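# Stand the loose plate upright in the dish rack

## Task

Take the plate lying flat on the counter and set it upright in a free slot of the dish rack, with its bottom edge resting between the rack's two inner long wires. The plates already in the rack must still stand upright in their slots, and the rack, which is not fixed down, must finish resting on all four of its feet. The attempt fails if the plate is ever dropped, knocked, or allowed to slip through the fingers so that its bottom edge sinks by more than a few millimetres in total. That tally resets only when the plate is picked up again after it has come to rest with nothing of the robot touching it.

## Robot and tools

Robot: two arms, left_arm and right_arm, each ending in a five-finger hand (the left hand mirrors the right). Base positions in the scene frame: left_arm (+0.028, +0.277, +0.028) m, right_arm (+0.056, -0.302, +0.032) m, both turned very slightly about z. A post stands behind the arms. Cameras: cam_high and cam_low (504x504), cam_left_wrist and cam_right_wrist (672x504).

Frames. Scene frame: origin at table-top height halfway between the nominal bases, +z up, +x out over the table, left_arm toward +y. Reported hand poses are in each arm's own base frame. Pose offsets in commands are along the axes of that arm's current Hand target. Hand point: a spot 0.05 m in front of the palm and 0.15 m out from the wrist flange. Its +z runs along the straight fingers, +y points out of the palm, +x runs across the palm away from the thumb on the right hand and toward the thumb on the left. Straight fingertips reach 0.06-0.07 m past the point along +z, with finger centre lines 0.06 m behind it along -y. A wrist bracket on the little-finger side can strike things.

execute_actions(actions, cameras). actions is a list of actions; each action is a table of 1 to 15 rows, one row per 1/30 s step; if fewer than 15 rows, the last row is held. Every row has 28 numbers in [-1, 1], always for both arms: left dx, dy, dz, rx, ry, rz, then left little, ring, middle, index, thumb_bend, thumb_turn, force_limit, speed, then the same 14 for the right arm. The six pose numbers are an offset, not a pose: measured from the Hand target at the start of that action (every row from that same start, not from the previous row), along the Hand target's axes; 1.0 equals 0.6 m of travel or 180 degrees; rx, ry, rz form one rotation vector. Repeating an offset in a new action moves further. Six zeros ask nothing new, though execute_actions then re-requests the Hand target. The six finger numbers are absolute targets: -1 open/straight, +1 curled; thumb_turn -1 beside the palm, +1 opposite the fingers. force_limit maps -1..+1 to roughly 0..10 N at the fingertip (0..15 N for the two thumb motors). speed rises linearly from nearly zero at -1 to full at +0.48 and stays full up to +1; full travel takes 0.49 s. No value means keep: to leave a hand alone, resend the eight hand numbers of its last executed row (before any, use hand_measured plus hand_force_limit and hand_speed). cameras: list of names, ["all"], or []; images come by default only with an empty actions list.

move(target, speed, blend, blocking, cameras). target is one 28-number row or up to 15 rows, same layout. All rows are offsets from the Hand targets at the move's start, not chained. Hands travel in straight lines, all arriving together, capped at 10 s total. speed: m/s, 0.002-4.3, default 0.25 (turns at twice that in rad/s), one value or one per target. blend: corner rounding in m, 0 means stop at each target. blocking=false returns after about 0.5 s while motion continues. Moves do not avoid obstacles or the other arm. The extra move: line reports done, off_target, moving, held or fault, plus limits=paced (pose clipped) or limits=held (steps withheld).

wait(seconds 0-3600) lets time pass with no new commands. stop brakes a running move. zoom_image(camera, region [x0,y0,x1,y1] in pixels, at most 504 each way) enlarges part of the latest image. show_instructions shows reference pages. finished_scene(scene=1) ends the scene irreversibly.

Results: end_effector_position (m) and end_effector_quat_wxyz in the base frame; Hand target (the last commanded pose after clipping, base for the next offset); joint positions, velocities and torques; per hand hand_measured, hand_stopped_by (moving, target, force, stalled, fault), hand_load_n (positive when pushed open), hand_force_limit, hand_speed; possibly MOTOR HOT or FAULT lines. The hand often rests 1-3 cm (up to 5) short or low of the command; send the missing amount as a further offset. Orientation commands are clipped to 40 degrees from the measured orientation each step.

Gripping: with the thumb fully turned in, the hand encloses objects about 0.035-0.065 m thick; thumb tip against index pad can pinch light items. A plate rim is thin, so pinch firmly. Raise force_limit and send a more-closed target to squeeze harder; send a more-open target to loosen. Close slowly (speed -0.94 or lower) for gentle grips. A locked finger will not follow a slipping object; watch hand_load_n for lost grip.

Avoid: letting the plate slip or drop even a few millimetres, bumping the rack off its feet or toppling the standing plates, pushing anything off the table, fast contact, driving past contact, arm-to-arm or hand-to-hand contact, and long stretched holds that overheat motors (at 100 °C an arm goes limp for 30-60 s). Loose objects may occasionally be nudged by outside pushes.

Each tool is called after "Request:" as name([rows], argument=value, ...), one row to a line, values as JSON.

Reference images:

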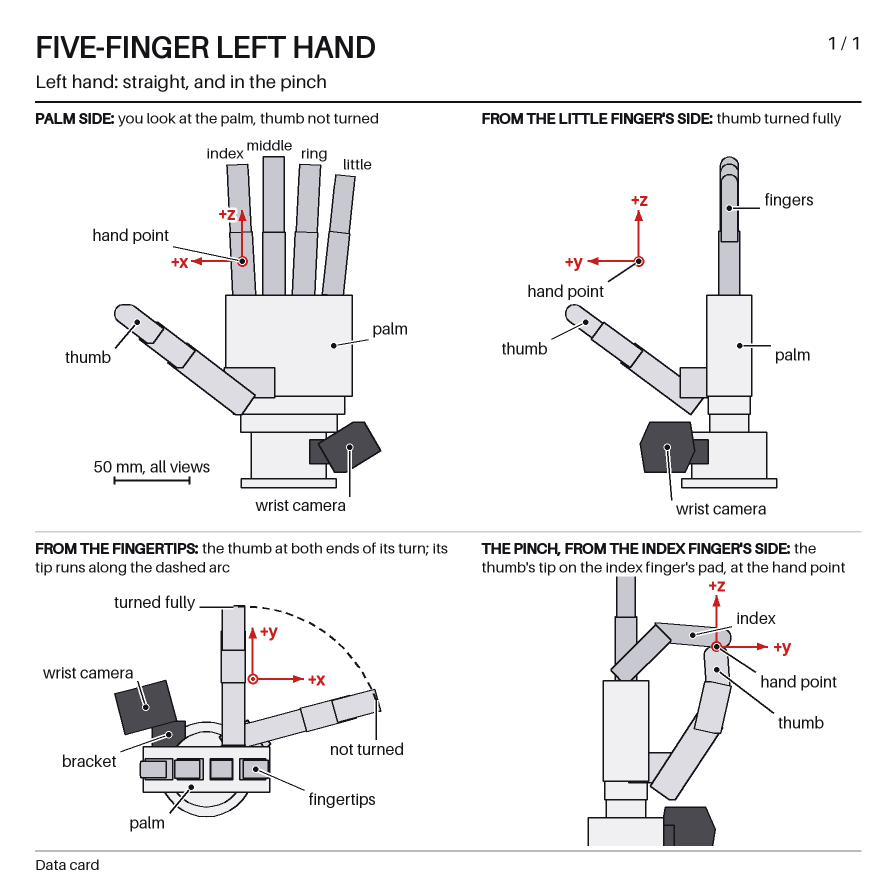

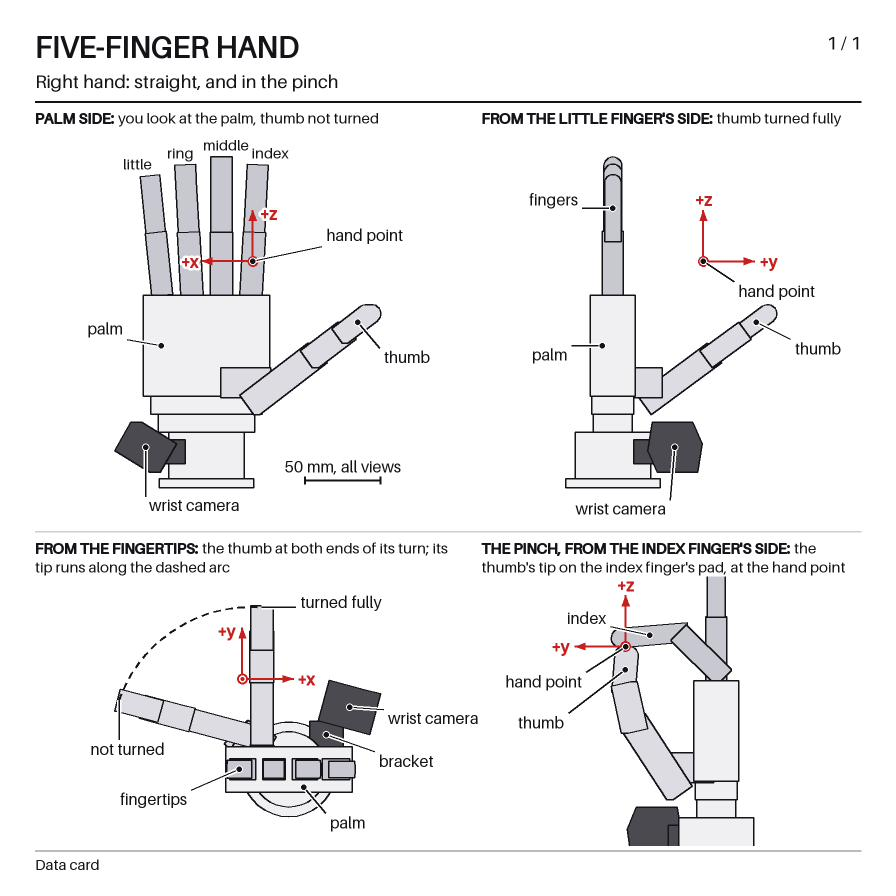

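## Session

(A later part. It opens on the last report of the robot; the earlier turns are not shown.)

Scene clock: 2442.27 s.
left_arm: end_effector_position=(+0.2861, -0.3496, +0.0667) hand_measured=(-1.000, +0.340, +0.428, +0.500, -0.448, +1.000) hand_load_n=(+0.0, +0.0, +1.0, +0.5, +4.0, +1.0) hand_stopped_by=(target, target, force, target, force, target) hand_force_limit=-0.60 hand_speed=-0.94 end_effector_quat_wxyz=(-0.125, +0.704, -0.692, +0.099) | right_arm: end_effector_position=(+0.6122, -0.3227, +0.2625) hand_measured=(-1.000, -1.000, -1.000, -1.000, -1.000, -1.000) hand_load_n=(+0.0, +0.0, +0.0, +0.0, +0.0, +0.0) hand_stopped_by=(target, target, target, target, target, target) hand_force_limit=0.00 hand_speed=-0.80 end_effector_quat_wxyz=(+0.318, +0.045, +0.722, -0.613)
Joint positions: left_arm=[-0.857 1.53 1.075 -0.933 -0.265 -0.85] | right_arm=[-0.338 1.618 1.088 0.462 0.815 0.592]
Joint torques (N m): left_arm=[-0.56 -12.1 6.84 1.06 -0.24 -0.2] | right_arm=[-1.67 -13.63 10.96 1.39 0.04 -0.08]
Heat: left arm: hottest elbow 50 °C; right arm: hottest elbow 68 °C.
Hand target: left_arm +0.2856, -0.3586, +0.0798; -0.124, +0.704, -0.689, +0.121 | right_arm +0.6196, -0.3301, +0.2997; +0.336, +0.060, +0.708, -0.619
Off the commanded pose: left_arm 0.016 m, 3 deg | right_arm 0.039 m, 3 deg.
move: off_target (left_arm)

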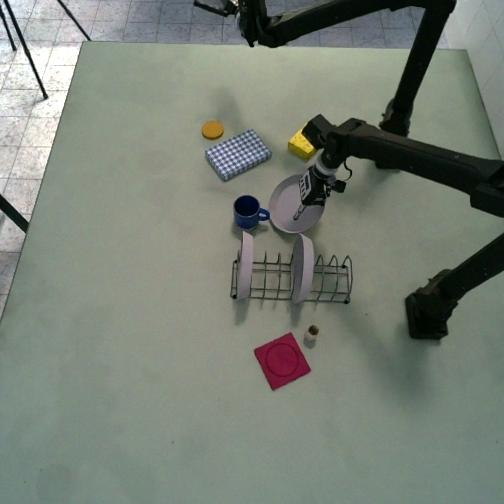

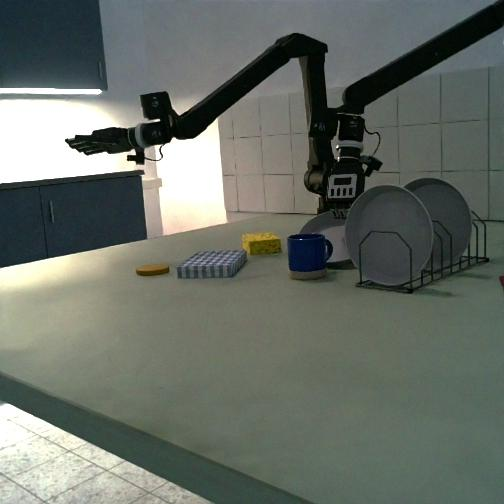

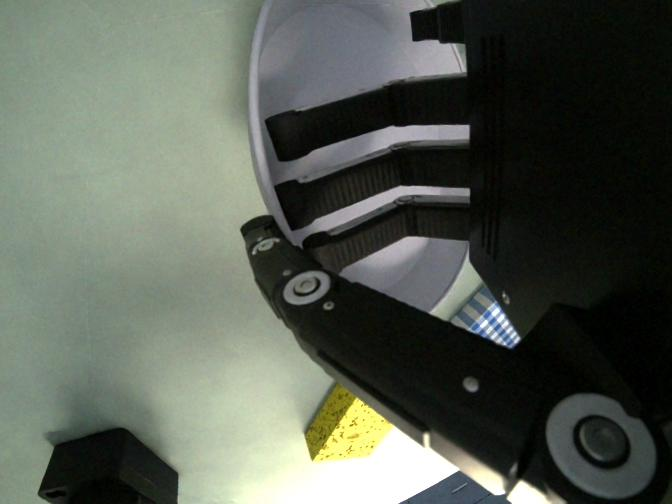

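Request:
move(target=[-0.0008,0.0407,0.0402,0.067,0,0,-1,0.34,0.43,0.50,-0.15,1,-0.6,-0.94, 0,0,0,0,0,0,-1,-1,-1,-1,-1,-1,0,-0.8], speed=0.03, cameras=["cam_high","cam_low","cam_left_wrist"])

Request:
zoom_image(camera="cam_high", region=[250, 160, 350, 240])

Request:
zoom_image(camera="cam_low", region=[260, 150, 400, 300])

Scene clock: 2457.43 s.
left_arm: end_effector_position=(+0.2714, -0.3481, +0.0359) hand_measured=(-1.000, +0.340, +0.428, +0.500, -0.448, +1.000) hand_load_n=(+0.0, +0.0, +1.0, +0.5, +4.5, +2.0) hand_stopped_by=(target, target, force, target, force, target) hand_force_limit=-0.60 hand_speed=-0.94 end_effector_quat_wxyz=(-0.202, +0.687, -0.677, +0.170) | right_arm: end_effector_position=(+0.6122, -0.3227, +0.2625) hand_measured=(-1.000, -1.000, -1.000, -1.000, -1.000, -1.000) hand_load_n=(+0.0, +0.0, +0.0, +0.0, +0.0, -0.5) hand_stopped_by=(target, target, target, target, target, target) hand_force_limit=0.00 hand_speed=-0.80 end_effector_quat_wxyz=(+0.318, +0.045, +0.722, -0.613)
Joint positions: left_arm=[-0.968 1.479 0.904 -0.714 -0.46 -0.915] | right_arm=[-0.338 1.618 1.088 0.462 0.815 0.592]
Joint torques (N m): left_arm=[-0.62 -10.87 6.56 1.21 -0.34 -0.14] | right_arm=[-1.61 -13.63 10.96 1.39 0.04 -0.08]
Heat: left arm: hottest elbow 49 °C; right arm: hottest elbow 68 °C.
Hand target: left_arm +0.2709, -0.3583, +0.0488; -0.197, +0.687, -0.672, +0.193 | right_arm +0.6196, -0.3301, +0.2997; +0.336, +0.060, +0.708, -0.619
Off the commanded pose: left_arm 0.016 m, 3 deg | right_arm 0.039 m, 3 deg.
move: off_target (left_arm)

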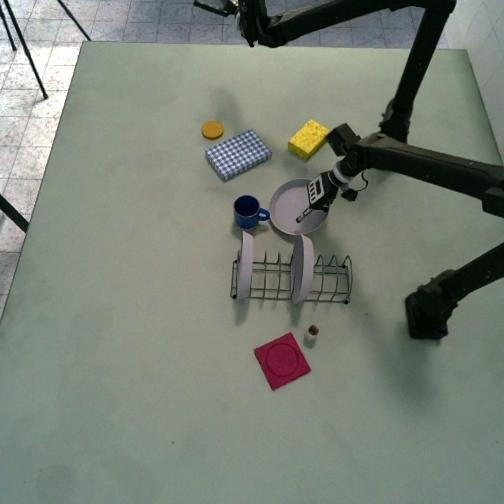

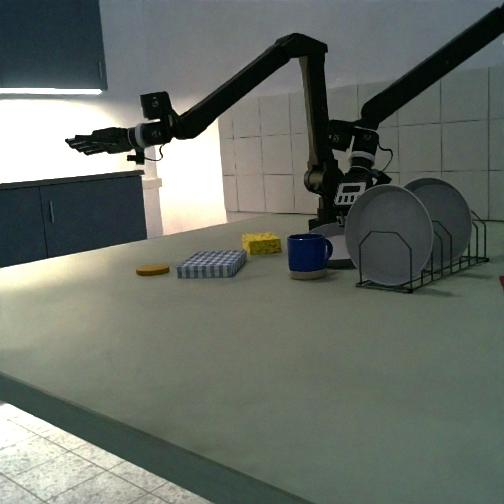

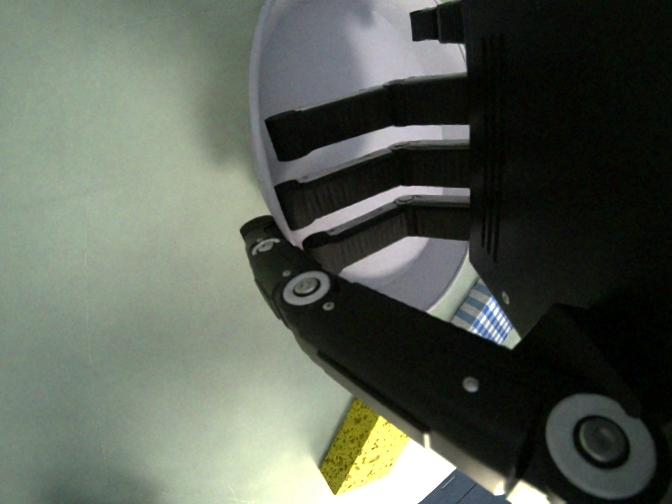

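Scaled by 5.040 from the camera's image (finer frame: 720x720).

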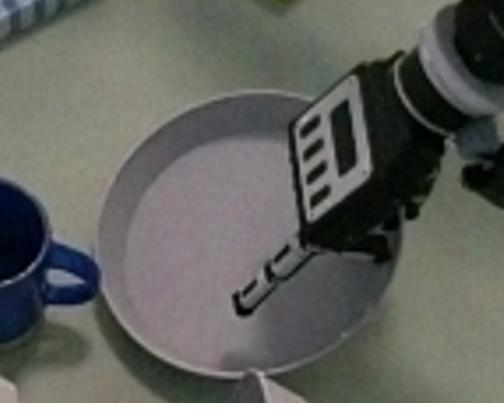

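Scaled by 3.360 from the camera's image (finer frame: 720x720).

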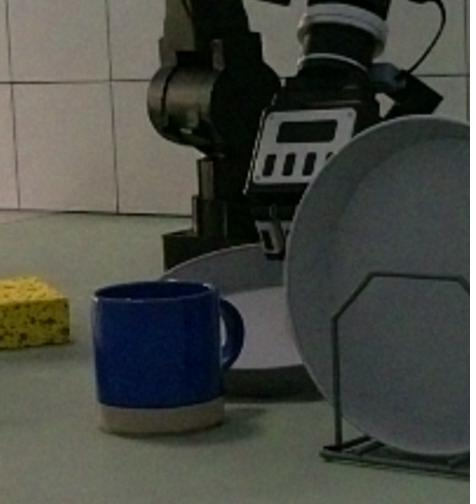

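Request:
move(target=[-0.0008,0.0311,0.0293,0.05,0,0,-1,0.34,0.43,0.50,-0.15,1,-0.6,-0.94, 0,0,0,0,0,0,-1,-1,-1,-1,-1,-1,0,-0.8], speed=0.03, cameras=["cam_high","cam_low","cam_left_wrist"])

Request:
zoom_image(camera="cam_high", region=[250, 160, 350, 240])

Request:
zoom_image(camera="cam_low", region=[260, 150, 400, 300])

Scene clock: 2474.03 s.
left_arm: end_effector_position=(+0.2654, -0.3476, +0.0144) hand_measured=(-1.000, +0.340, +0.428, +0.500, -0.448, +1.000) hand_load_n=(+0.0, +0.0, +0.5, +1.0, +4.5, +2.0) hand_stopped_by=(target, target, force, target, force, target) hand_force_limit=-0.60 hand_speed=-0.94 end_effector_quat_wxyz=(-0.256, +0.668, -0.661, +0.226) | right_arm: end_effector_position=(+0.6122, -0.3227, +0.2625) hand_measured=(-1.000, -1.000, -1.000, -1.000, -1.000, -1.000) hand_load_n=(+0.0, +0.0, +0.0, -0.5, +0.0, +0.0) hand_stopped_by=(target, target, target, target, target, target) hand_force_limit=0.00 hand_speed=-0.80 end_effector_quat_wxyz=(+0.318, +0.045, +0.722, -0.613)
Joint positions: left_arm=[-1.05 1.477 0.793 -0.537 -0.615 -0.949] | right_arm=[-0.338 1.618 1.088 0.462 0.815 0.592]
Joint torques (N m): left_arm=[-0.62 -9.82 6.22 1.57 -0.44 -0.17] | right_arm=[-1.61 -13.57 10.96 1.39 0.04 -0.08]
Heat: left arm: hottest elbow 48 °C; right arm: hottest elbow 68 °C.
Hand target: left_arm +0.2644, -0.3580, +0.0241; -0.250, +0.669, -0.655, +0.245 | right_arm +0.6196, -0.3301, +0.2997; +0.336, +0.060, +0.708, -0.619
Off the commanded pose: left_arm 0.014 m, 2 deg | right_arm 0.039 m, 3 deg.
move: off_target (left_arm)

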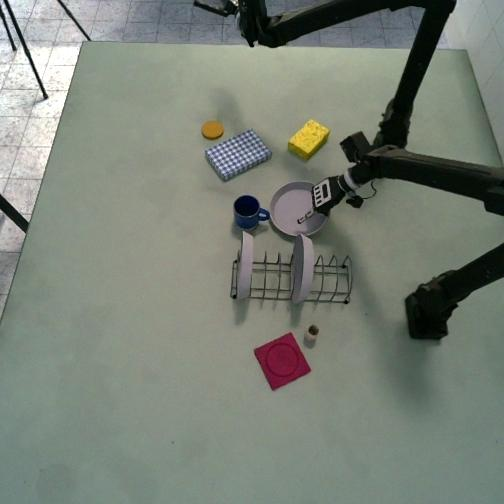

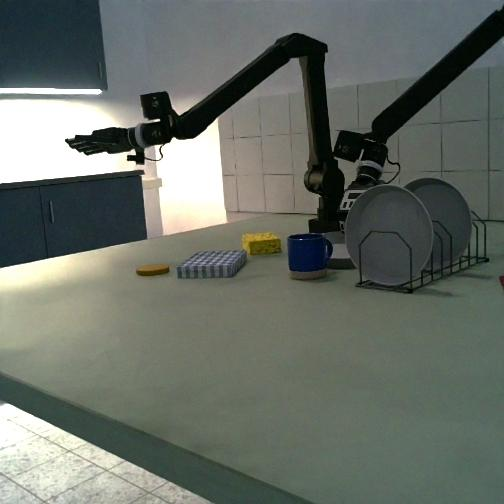

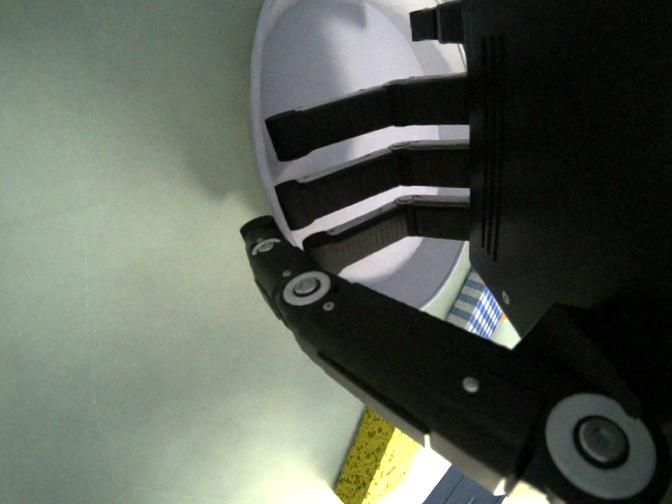

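Scaled by 5.040 from the camera's image (finer frame: 720x720).

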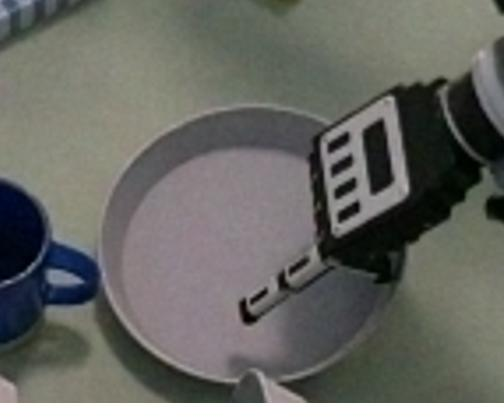

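Scaled by 3.360 from the camera's image (finer frame: 720x720).

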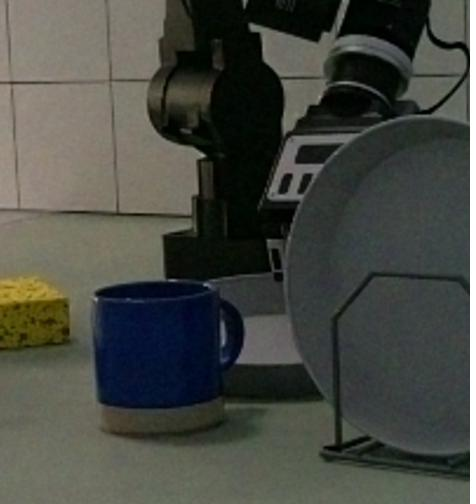

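Request:
move(target=[0,0.0069,0.0078,0.02,0,0,-1,0.34,0.43,0.50,-0.15,1,-0.6,-0.94, 0,0,0,0,0,0,-1,-1,-1,-1,-1,-1,0,-0.8], speed=0.02, cameras=["cam_high","cam_low","cam_left_wrist"])

Request:
zoom_image(camera="cam_high", region=[250, 160, 350, 240])

Request:
zoom_image(camera="cam_low", region=[260, 150, 400, 300])

Scene clock: 2482.03 s.
left_arm: end_effector_position=(+0.2659, -0.3484, +0.0113) hand_measured=(-1.000, +0.340, +0.428, +0.500, -0.448, +1.000) hand_load_n=(+0.0, +0.0, +0.0, +1.0, +4.0, +2.0) hand_stopped_by=(target, target, force, target, force, target) hand_force_limit=-0.60 hand_speed=-0.94 end_effector_quat_wxyz=(-0.277, +0.660, -0.652, +0.250) | right_arm: end_effector_position=(+0.6122, -0.3227, +0.2625) hand_measured=(-1.000, -1.000, -1.000, -1.000, -1.000, -1.000) hand_load_n=(+0.0, +0.0, +0.0, +0.0, +0.0, +0.0) hand_stopped_by=(target, target, target, target, target, target) hand_force_limit=0.00 hand_speed=-0.80 end_effector_quat_wxyz=(+0.318, +0.045, +0.722, -0.613)
Joint positions: left_arm=[-1.077 1.477 0.759 -0.47 -0.678 -0.954] | right_arm=[-0.338 1.618 1.088 0.462 0.815 0.592]
Joint torques (N m): left_arm=[-0.62 -8.94 6.08 1.59 -0.5 -0.15] | right_arm=[-1.61 -13.63 10.96 1.39 0.03 -0.08]
Heat: left arm: hottest elbow 48 °C; right arm: hottest elbow 68 °C.
Hand target: left_arm +0.2643, -0.3580, +0.0178; -0.271, +0.661, -0.647, +0.265 | right_arm +0.6196, -0.3301, +0.2997; +0.336, +0.060, +0.708, -0.619
Off the commanded pose: left_arm 0.012 m, 2 deg | right_arm 0.039 m, 3 deg.
move: off_target (left_arm)

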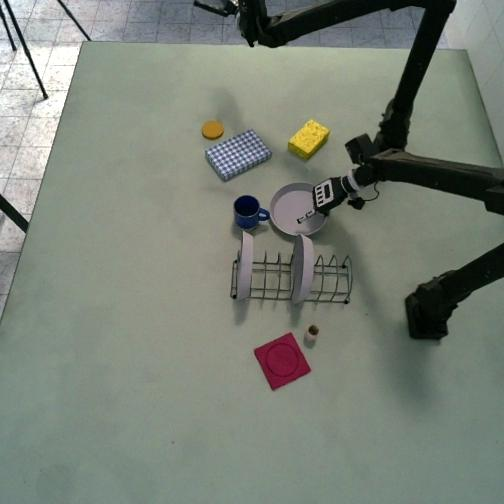

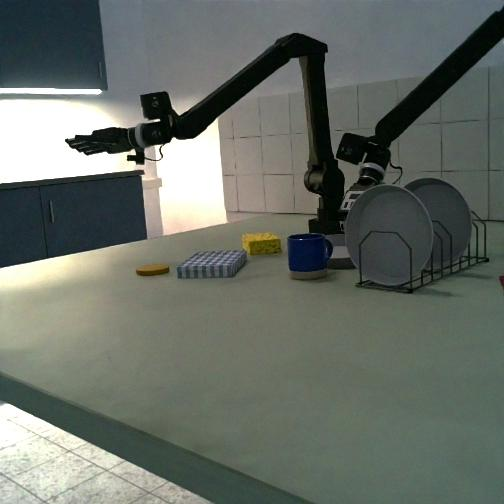

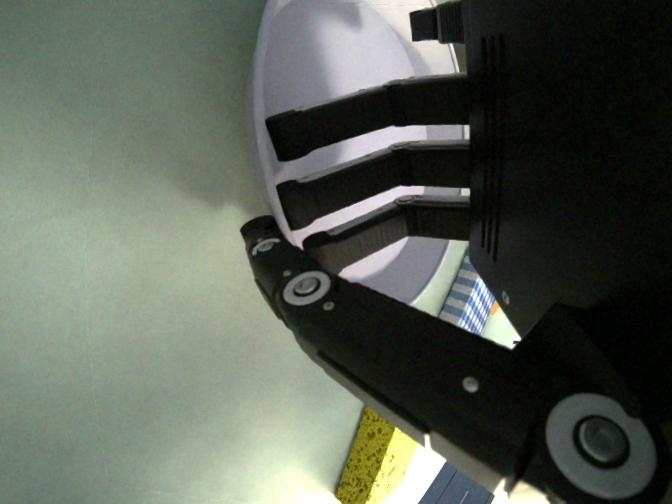

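Scaled by 5.040 from the camera's image (finer frame: 720x720).

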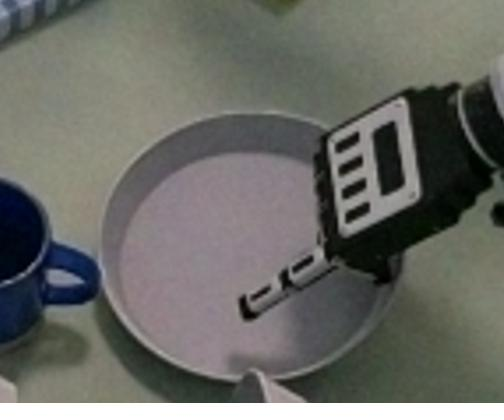

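Scaled by 3.360 from the camera's image (finer frame: 720x720).

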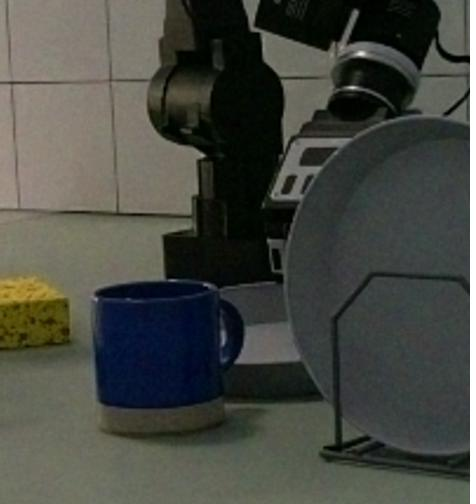

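Request:
move(target=[0,0.0047,0.0047,0.012,0,0,-1,0.34,0.43,0.50,-0.15,1,-0.6,-0.94, 0,0,0,0,0,0,-1,-1,-1,-1,-1,-1,0,-0.8], speed=0.02, cameras=["cam_high","cam_low"])

Request:
zoom_image(camera="cam_low", region=[290, 200, 360, 280])

Scene clock: 2492.37 s.
left_arm: end_effector_position=(+0.2664, -0.3491, +0.0104) hand_measured=(-1.000, +0.340, +0.428, +0.500, -0.448, +1.000) hand_load_n=(+0.0, +0.5, +0.0, +1.0, +4.0, +1.5) hand_stopped_by=(target, target, force, target, force, target) hand_force_limit=-0.60 hand_speed=-0.94 end_effector_quat_wxyz=(-0.288, +0.656, -0.646, +0.265) | right_arm: end_effector_position=(+0.6122, -0.3227, +0.2625) hand_measured=(-1.000, -1.000, -1.000, -1.000, -1.000, -1.000) hand_load_n=(+0.0, +0.0, +0.0, +0.0, +0.0, -0.5) hand_stopped_by=(target, target, target, target, target, target) hand_force_limit=0.00 hand_speed=-0.80 end_effector_quat_wxyz=(+0.318, +0.045, +0.722, -0.613)
Joint positions: left_arm=[-1.094 1.477 0.74 -0.427 -0.715 -0.956] | right_arm=[-0.338 1.618 1.088 0.462 0.815 0.592]
Joint torques (N m): left_arm=[-0.62 -8.29 6.01 1.68 -0.53 -0.14] | right_arm=[-1.61 -13.63 10.96 1.39 0.03 -0.08]
Heat: left arm: hottest elbow 48 °C; right arm: hottest elbow 68 °C.
Hand target: left_arm +0.2643, -0.3580, +0.0138; -0.284, +0.656, -0.642, +0.278 | right_arm +0.6196, -0.3301, +0.2997; +0.336, +0.060, +0.708, -0.619
Off the commanded pose: left_arm 0.010 m, 2 deg | right_arm 0.039 m, 3 deg.
move: done

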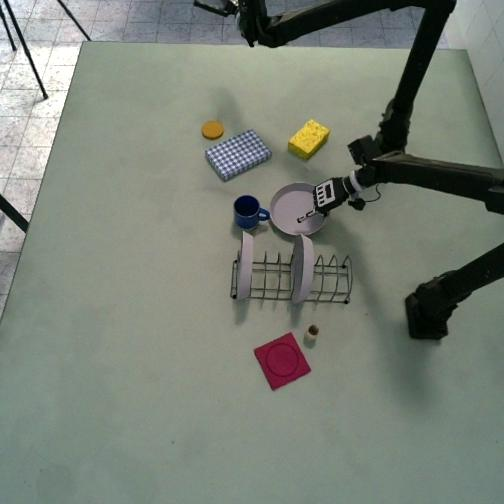

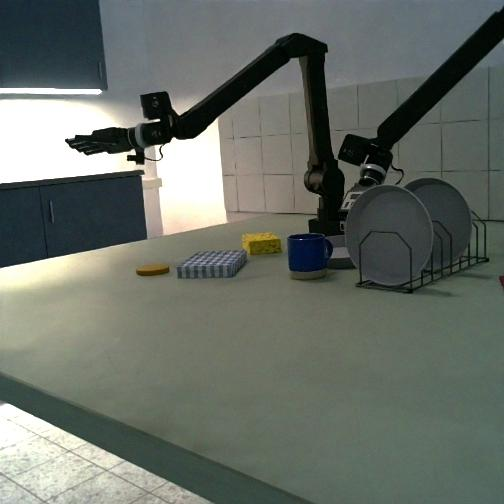

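Scaled by 6.300 from the camera's image (finer frame: 720x720).

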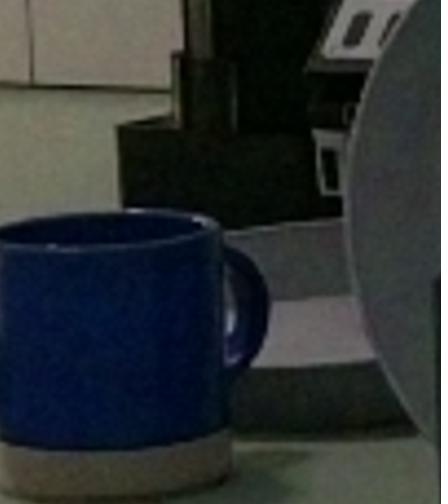

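Request:
move([
  [0,0,0,0,0,0,-1,0.2,0.25,0.3,-0.15,1,-0.6,-0.9, 0,0,0,0,0,0,-1,-1,-1,-1,-1,-1,0,-0.8],
  [0,0,0,0,0,0,-1,-1,-1,-1,-0.6,1,-0.6,-0.7, 0,0,0,0,0,0,-1,-1,-1,-1,-1,-1,0,-0.8],
  [0,0,0,0,0,0,-1,-1,-1,-1,-1,1,-0.6,-0.7, 0,0,0,0,0,0,-1,-1,-1,-1,-1,-1,0,-0.8],
], speed=0.02, cameras=["cam_high","cam_low","cam_left_wrist"])

Request:
zoom_image(camera="cam_low", region=[290, 200, 360, 280])

Scene clock: 2510.20 s.
left_arm: end_effector_position=(+0.2667, -0.3496, +0.0107) hand_measured=(-1.000, -1.000, -1.000, -1.000, -1.000, +1.000) hand_load_n=(-0.5, +0.0, -0.5, +0.0, -0.5, +0.0) hand_stopped_by=(target, target, target, target, target, target) hand_force_limit=-0.60 hand_speed=-0.70 end_effector_quat_wxyz=(-0.288, +0.657, -0.644, +0.266) | right_arm: end_effector_position=(+0.6122, -0.3227, +0.2625) hand_measured=(-1.000, -1.000, -1.000, -1.000, -1.000, -1.000) hand_load_n=(+0.0, +0.0, +0.0, +0.0, +0.0, +0.0) hand_stopped_by=(target, target, target, target, target, target) hand_force_limit=0.00 hand_speed=-0.80 end_effector_quat_wxyz=(+0.318, +0.045, +0.722, -0.613)
Joint positions: left_arm=[-1.094 1.477 0.74 -0.426 -0.717 -0.959] | right_arm=[-0.338 1.618 1.088 0.462 0.815 0.592]
Joint torques (N m): left_arm=[-0.62 -8.29 6.02 1.48 -0.48 -0.12] | right_arm=[-1.61 -13.63 10.95 1.39 0.03 -0.08]
Heat: left arm: hottest elbow 47 °C; right arm: hottest elbow 68 °C.
Hand target: left_arm +0.2644, -0.3580, +0.0138; -0.284, +0.656, -0.642, +0.278 | right_arm +0.6196, -0.3301, +0.2997; +0.336, +0.060, +0.708, -0.619
Off the commanded pose: left_arm 0.009 m, 1 deg | right_arm 0.039 m, 3 deg.
move: done

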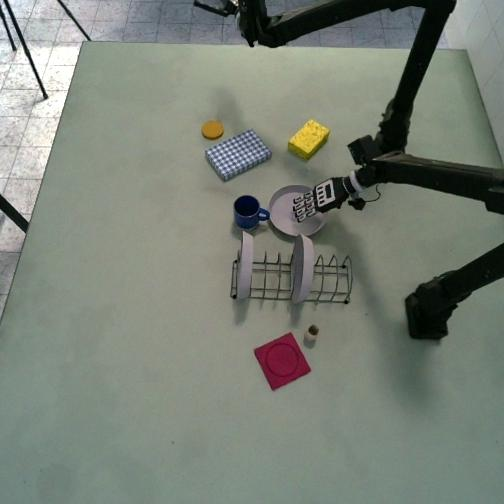

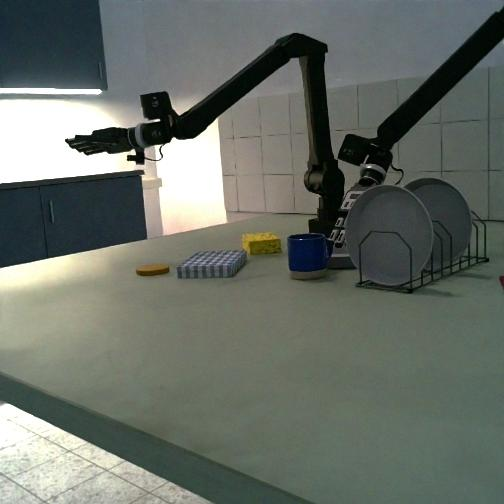

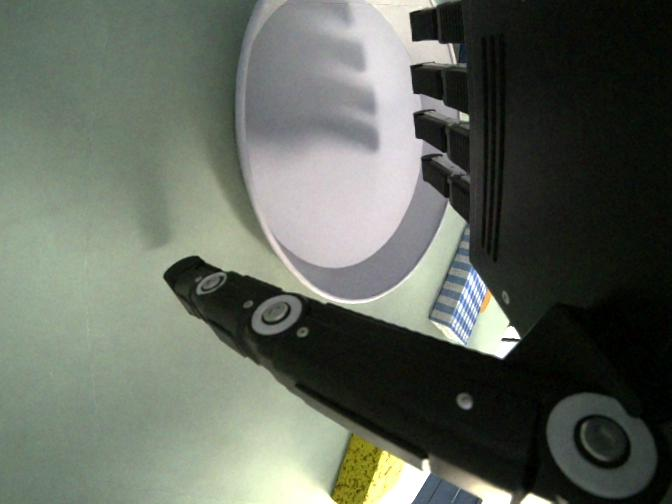

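Scaled by 6.300 from the camera's image (finer frame: 720x720).

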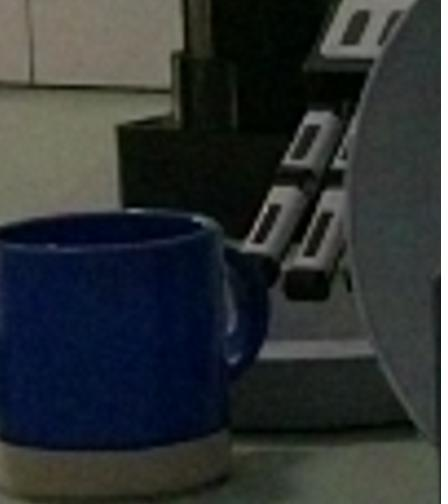

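Request:
move([
  [-0.002,-0.0161,-0.153,0,0,0,-1,-1,-1,-1,-1,1,-0.6,-0.7, 0,0,0,0,0,0,-1,-1,-1,-1,-1,-1,0,-0.8],
  [-0.0017,-0.209,-0.3125,0,0,0,-1,-1,-1,-1,-1,1,-0.6,-0.7, 0,0,0,0,0,0,-1,-1,-1,-1,-1,-1,0,-0.8],
], speed=[0.06,0.15], blend=0.02, cameras=["cam_high","cam_low"])

Scene clock: 2528.33 s.
left_arm: end_effector_position=(+0.2077, -0.3468, +0.2067) hand_measured=(-1.000, -1.000, -1.000, -1.000, -1.000, +1.000) hand_load_n=(+0.0, -0.5, +0.0, +0.0, +0.0, +0.0) hand_stopped_by=(target, target, target, target, target, target) hand_force_limit=-0.60 hand_speed=-0.70 end_effector_quat_wxyz=(-0.293, +0.651, -0.651, +0.257) | right_arm: end_effector_position=(+0.6122, -0.3227, +0.2625) hand_measured=(-1.000, -1.000, -1.000, -1.000, -1.000, -1.000) hand_load_n=(+0.0, +0.0, +0.0, +0.0, +0.0, +0.0) hand_stopped_by=(target, target, target, target, target, target) hand_force_limit=0.00 hand_speed=-0.80 end_effector_quat_wxyz=(+0.318, +0.045, +0.722, -0.613)
Joint positions: left_arm=[-1.245 1.197 1.066 -1.181 -0.767 -1.14] | right_arm=[-0.338 1.618 1.088 0.462 0.815 0.592]
Joint torques (N m): left_arm=[0.97 -6.89 11.07 0.55 -0.44 0.04] | right_arm=[-1.67 -13.63 10.95 1.39 0.04 -0.08]
Heat: left arm: hottest elbow 46 °C; right arm: hottest elbow 68 °C.
Hand target: left_arm +0.2136, -0.3582, +0.2336; -0.284, +0.656, -0.642, +0.277 | right_arm +0.6196, -0.3301, +0.2997; +0.336, +0.060, +0.708, -0.619
Off the commanded pose: left_arm 0.030 m, 3 deg | right_arm 0.039 m, 3 deg.
move: off_target (left_arm)

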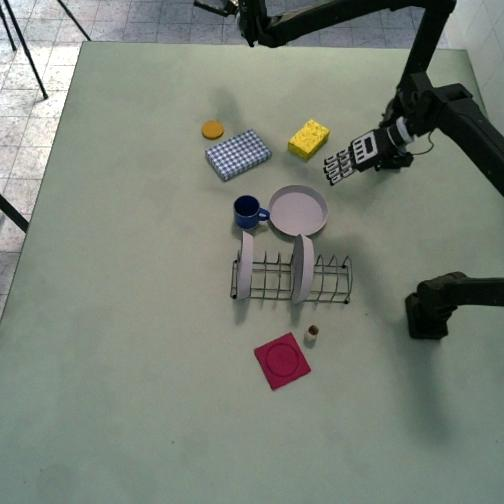

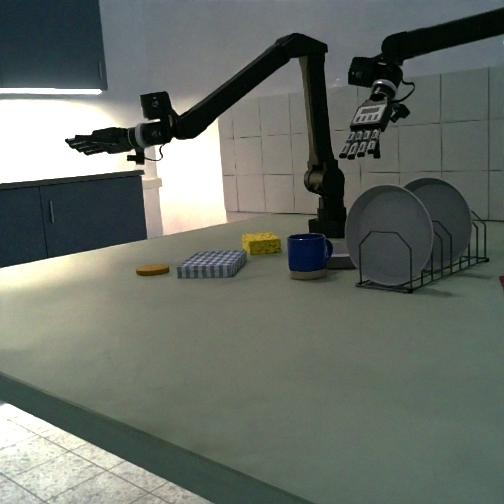

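Request:
move([
  [-0.174,-0.329,0.1154,0,0,0,-1,-1,-1,-1,-1,1,-0.6,-0.7, 0,0,0,0,0,0,-1,-1,-1,-1,-1,-1,0,-0.8],
  [-0.589,-0.3866,0.176,0,0,0,-1,-1,-1,-1,-1,1,-0.6,-0.7, 0,0,0,0,0,0,-1,-1,-1,-1,-1,-1,0,-0.8],
  [-0.924,-0.329,0.1154,0,0,0,-1,-1,-1,-1,-1,1,-0.6,-0.7, 0,0,0,0,0,0,-1,-1,-1,-1,-1,-1,0,-0.8],
], speed=0.15, blend=0.04, cameras=["cam_high","cam_low"])

Scene clock: 2550.63 s.
left_arm: end_effector_position=(+0.3804, +0.1873, +0.3075) hand_measured=(-1.000, -1.000, -1.000, -1.000, -1.000, +1.000) hand_load_n=(+0.0, +0.0, +0.0, +0.0, +0.0, +0.0) hand_stopped_by=(target, target, target, target, target, target) hand_force_limit=-0.60 hand_speed=-0.70 end_effector_quat_wxyz=(-0.263, +0.663, -0.644, +0.277) | right_arm: end_effector_position=(+0.6122, -0.3227, +0.2625) hand_measured=(-1.000, -1.000, -1.000, -1.000, -1.000, -1.000) hand_load_n=(+0.0, +0.0, +0.0, +0.0, +0.0, +0.0) hand_stopped_by=(target, target, target, target, target, target) hand_force_limit=0.00 hand_speed=-0.80 end_effector_quat_wxyz=(+0.318, +0.045, +0.722, -0.613)
Joint positions: left_arm=[0.661 1.168 1.272 -1.012 0.455 0.472] | right_arm=[-0.338 1.618 1.088 0.462 0.815 0.592]
Joint torques (N m): left_arm=[1.61 -4.72 11.92 1.1 0.39 0.05] | right_arm=[-1.67 -13.63 10.96 1.39 0.03 -0.08]
Heat: left arm: hottest elbow 49 °C; right arm: hottest elbow 68 °C.
Hand target: left_arm +0.3876, +0.2000, +0.3303; -0.284, +0.656, -0.642, +0.278 | right_arm +0.6196, -0.3301, +0.2997; +0.336, +0.060, +0.708, -0.619
Off the commanded pose: left_arm 0.027 m, 3 deg | right_arm 0.039 m, 3 deg.
move: off_target (left_arm)

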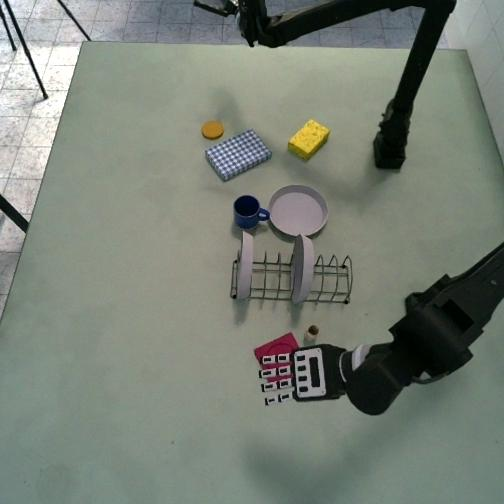

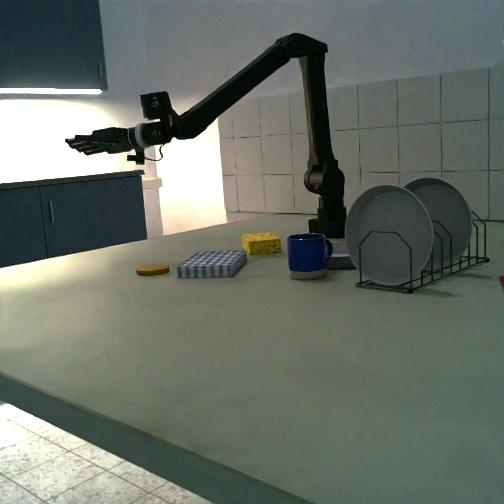

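Request:
move(target=[-0.168,0.057,-0.061,0,0,0,-1,-1,-1,-1,-1,1,-0.6,-0.7, 0.0735,-0.1638,-0.4863,-0.529,-0.157,-0.426,-1,-1,-1,-1,-1,-1,0,-0.8], speed=0.2, cameras=["cam_high","cam_low","cam_right_wrist"])

Scene clock: 2886.97 s.
left_arm: end_effector_position=(+0.3323, +0.2847, +0.3097) hand_measured=(-1.000, -1.000, -1.000, -1.000, -1.000, +1.000) hand_load_n=(+0.0, +0.0, +0.0, -0.5, +0.0, +0.0) hand_stopped_by=(target, target, target, target, target, target) hand_force_limit=-0.60 hand_speed=-0.70 end_effector_quat_wxyz=(-0.263, +0.663, -0.642, +0.282) | right_arm: end_effector_position=(+0.4253, -0.1060, +0.3530) hand_measured=(-1.000, -1.000, -1.000, -1.000, -1.000, -1.000) hand_load_n=(+0.0, -0.5, +0.0, +0.0, +0.0, +0.0) hand_stopped_by=(target, target, target, target, target, target) hand_force_limit=0.00 hand_speed=-0.80 end_effector_quat_wxyz=(-0.056, +0.695, -0.711, +0.090)
Joint positions: left_arm=[0.937 1.286 1.388 -1.145 0.62 0.733] | right_arm=[-0.28 1.553 1.868 -1.674 -0.008 -0.255]
Joint torques (N m): left_arm=[1.79 -7.06 11.69 0.92 0.51 0.1] | right_arm=[-0.38 -12.57 7.1 0.23 0.04 -0.2]
Heat: left arm: hottest elbow 64 °C; right arm: hottest elbow 69 °C.
Hand target: left_arm +0.3353, +0.2998, +0.3303; -0.284, +0.656, -0.642, +0.277 | right_arm +0.4197, -0.0997, +0.3602; +0.000, +0.707, -0.707, +0.001
Off the commanded pose: left_arm 0.026 m, 3 deg | right_arm 0.011 m, 12 deg.
joint sent to its limit (right arm) — joint 4 (wrist pitch), lower limit. The joint targets are off in orientation, not in position.
move: off_target (left_arm, right_arm)

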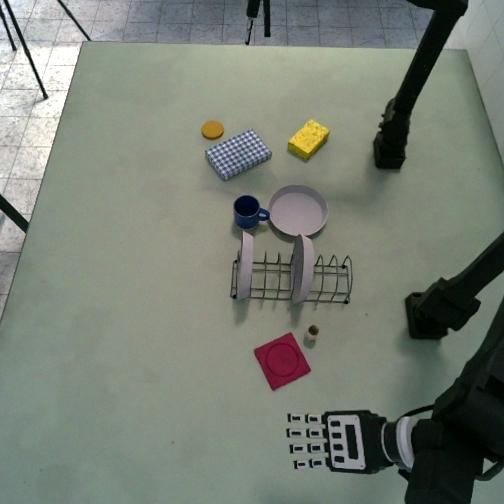

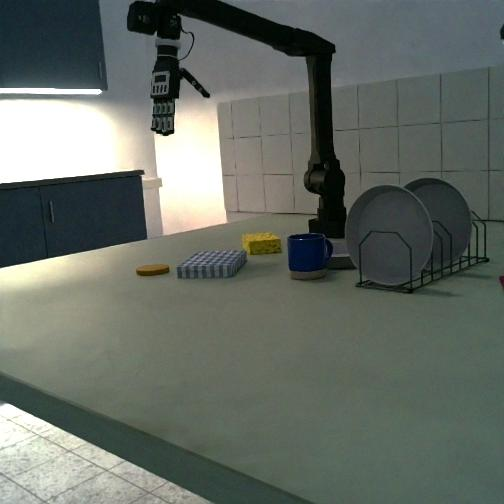

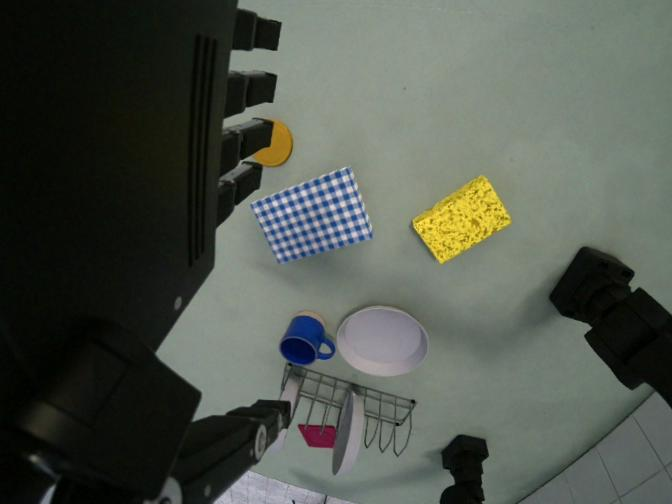

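Request:
move(target=[-0.1677,0.216,0.1354,0,0,0,-1,-1,-1,-1,-1,1,-0.6,-0.7, -0.2765,0.221,0.487,0.2167,-0.2167,-0.4647,-1,-1,-1,-1,-1,1,-0.6,-0.7], speed=0.15, cameras=["cam_high","cam_low","cam_right_wrist"])

Scene clock: 2913.77 s.
left_arm: end_effector_position=(+0.3071, +0.3905, +0.1827) hand_measured=(-1.000, -1.000, -1.000, -1.000, -1.000, +1.000) hand_load_n=(+0.0, +0.0, +0.0, +0.0, +0.0, +0.0) hand_stopped_by=(target, target, target, target, target, target) hand_force_limit=-0.60 hand_speed=-0.70 end_effector_quat_wxyz=(-0.277, +0.656, -0.643, +0.281) | right_arm: end_effector_position=(+0.2864, +0.0624, +0.0718) hand_measured=(-1.000, -1.000, -1.000, -1.000, -1.000, +1.000) hand_load_n=(+0.0, +0.0, +0.0, +0.0, +0.0, +0.0) hand_stopped_by=(target, target, target, target, target, target) hand_force_limit=-0.60 hand_speed=-0.70 end_effector_quat_wxyz=(-0.421, +0.907, -0.009, +0.003)
Joint positions: left_arm=[1.115 1.511 1.285 -0.91 0.707 0.932] | right_arm=[-0.148 1.347 0.8 -1.177 -0.859 -1.769]
Joint torques (N m): left_arm=[1.85 -10.11 7.75 1.57 0.57 0.07] | right_arm=[-0.32 -5.3 5.76 0.34 -0.66 -0.19]
Heat: left arm: hottest elbow 66 °C; right arm: hottest elbow 63 °C.
Hand target: left_arm +0.3037, +0.3998, +0.1803; -0.284, +0.656, -0.642, +0.277 | right_arm +0.2873, +0.0660, +0.0676; -0.422, +0.907, +0.000, +0.000
Off the commanded pose: left_arm 0.010 m, 1 deg | right_arm 0.006 m, 1 deg.
move: done

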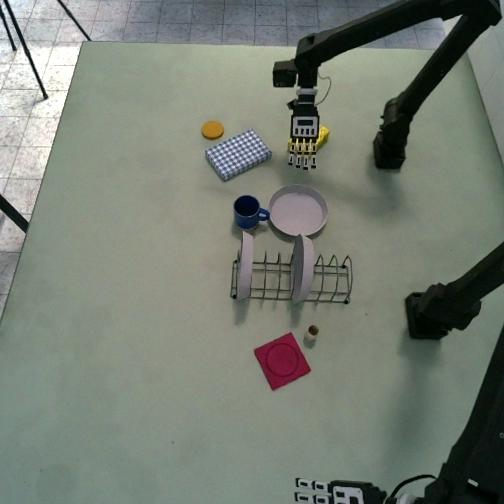

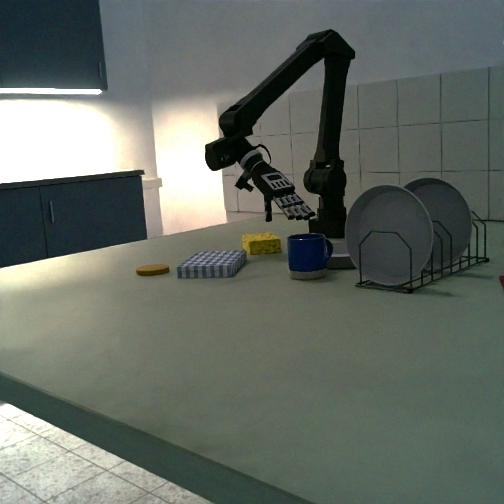

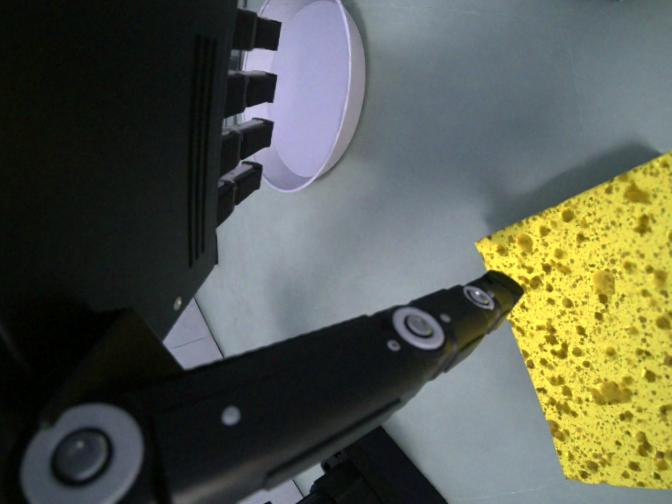

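Request:
move(target=[0,0,0,0,0,0,-1,-1,-1,-1,-1,1,-0.6,-0.7, -0.0037,-0.0075,0.1245,0.028,0,0,-1,-1,-1,-1,-0.6,1,-0.6,-0.7], speed=0.06, cameras=["cam_high","cam_low","cam_right_wrist"])

Request:
zoom_image(camera="cam_high", region=[250, 130, 350, 250])

Request:
zoom_image(camera="cam_low", region=[260, 180, 360, 280])

Scene clock: 2953.90 s.
left_arm: end_effector_position=(+0.3071, +0.3905, +0.1827) hand_measured=(-1.000, -1.000, -1.000, -1.000, -1.000, +1.000) hand_load_n=(+0.0, +0.0, +0.0, +0.0, +0.0, +0.0) hand_stopped_by=(target, target, target, target, target, target) hand_force_limit=-0.60 hand_speed=-0.70 end_effector_quat_wxyz=(-0.277, +0.656, -0.643, +0.281) | right_arm: end_effector_position=(+0.2877, +0.1218, +0.0271) hand_measured=(-1.000, -1.000, -1.000, -1.000, -0.600, +1.000) hand_load_n=(+0.0, +0.0, +0.0, -0.5, +0.0, +0.0) hand_stopped_by=(target, target, target, target, target, target) hand_force_limit=-0.60 hand_speed=-0.70 end_effector_quat_wxyz=(-0.461, +0.888, +0.000, +0.008)
Joint positions: left_arm=[1.115 1.511 1.285 -0.91 0.707 0.932] | right_arm=[-0.007 1.409 0.686 -0.833 -0.957 -1.569]
Joint torques (N m): left_arm=[1.79 -10.05 7.75 1.57 0.57 0.08] | right_arm=[-0.32 -5.6 4.96 0.7 -0.72 -0.02]
Heat: left arm: hottest elbow 56 °C; right arm: hottest elbow 58 °C.
Hand target: left_arm +0.3036, +0.3998, +0.1803; -0.284, +0.656, -0.642, +0.277 | right_arm +0.2853, +0.1261, +0.0229; -0.462, +0.887, +0.000, +0.001
Off the commanded pose: left_arm 0.010 m, 1 deg | right_arm 0.006 m, 1 deg.
move: done

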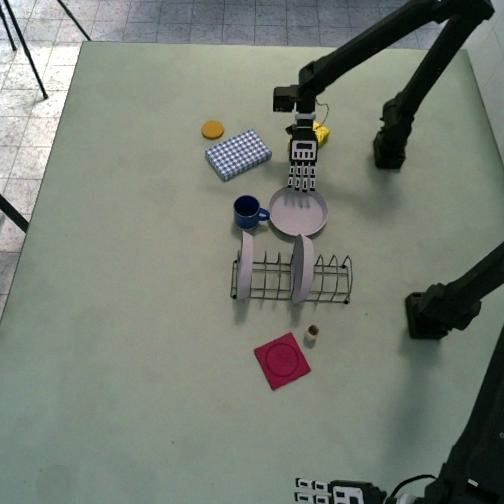

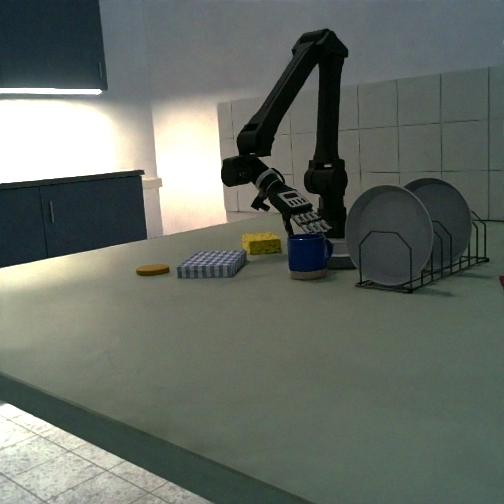

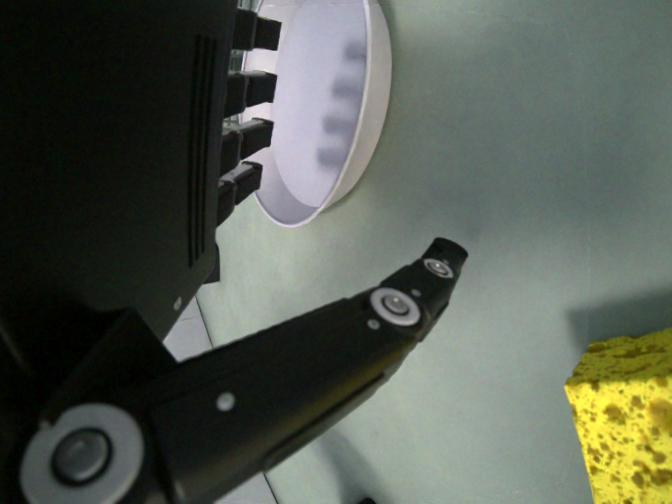

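Scaled by 4.200 from the camera's image (finer frame: 720x720).

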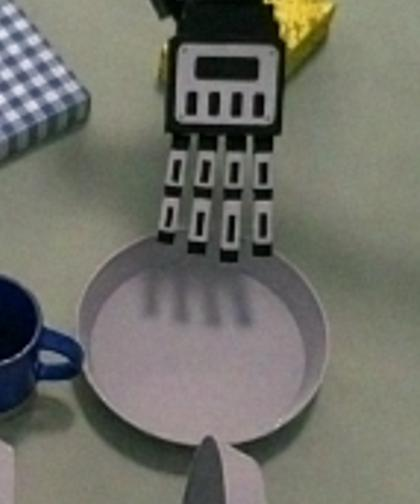

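Scaled by 5.040 from the camera's image (finer frame: 720x720).

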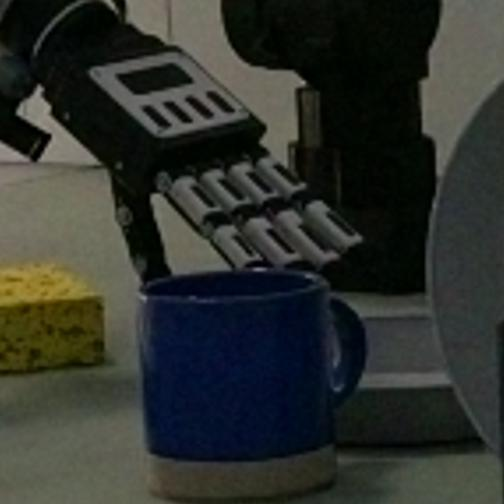

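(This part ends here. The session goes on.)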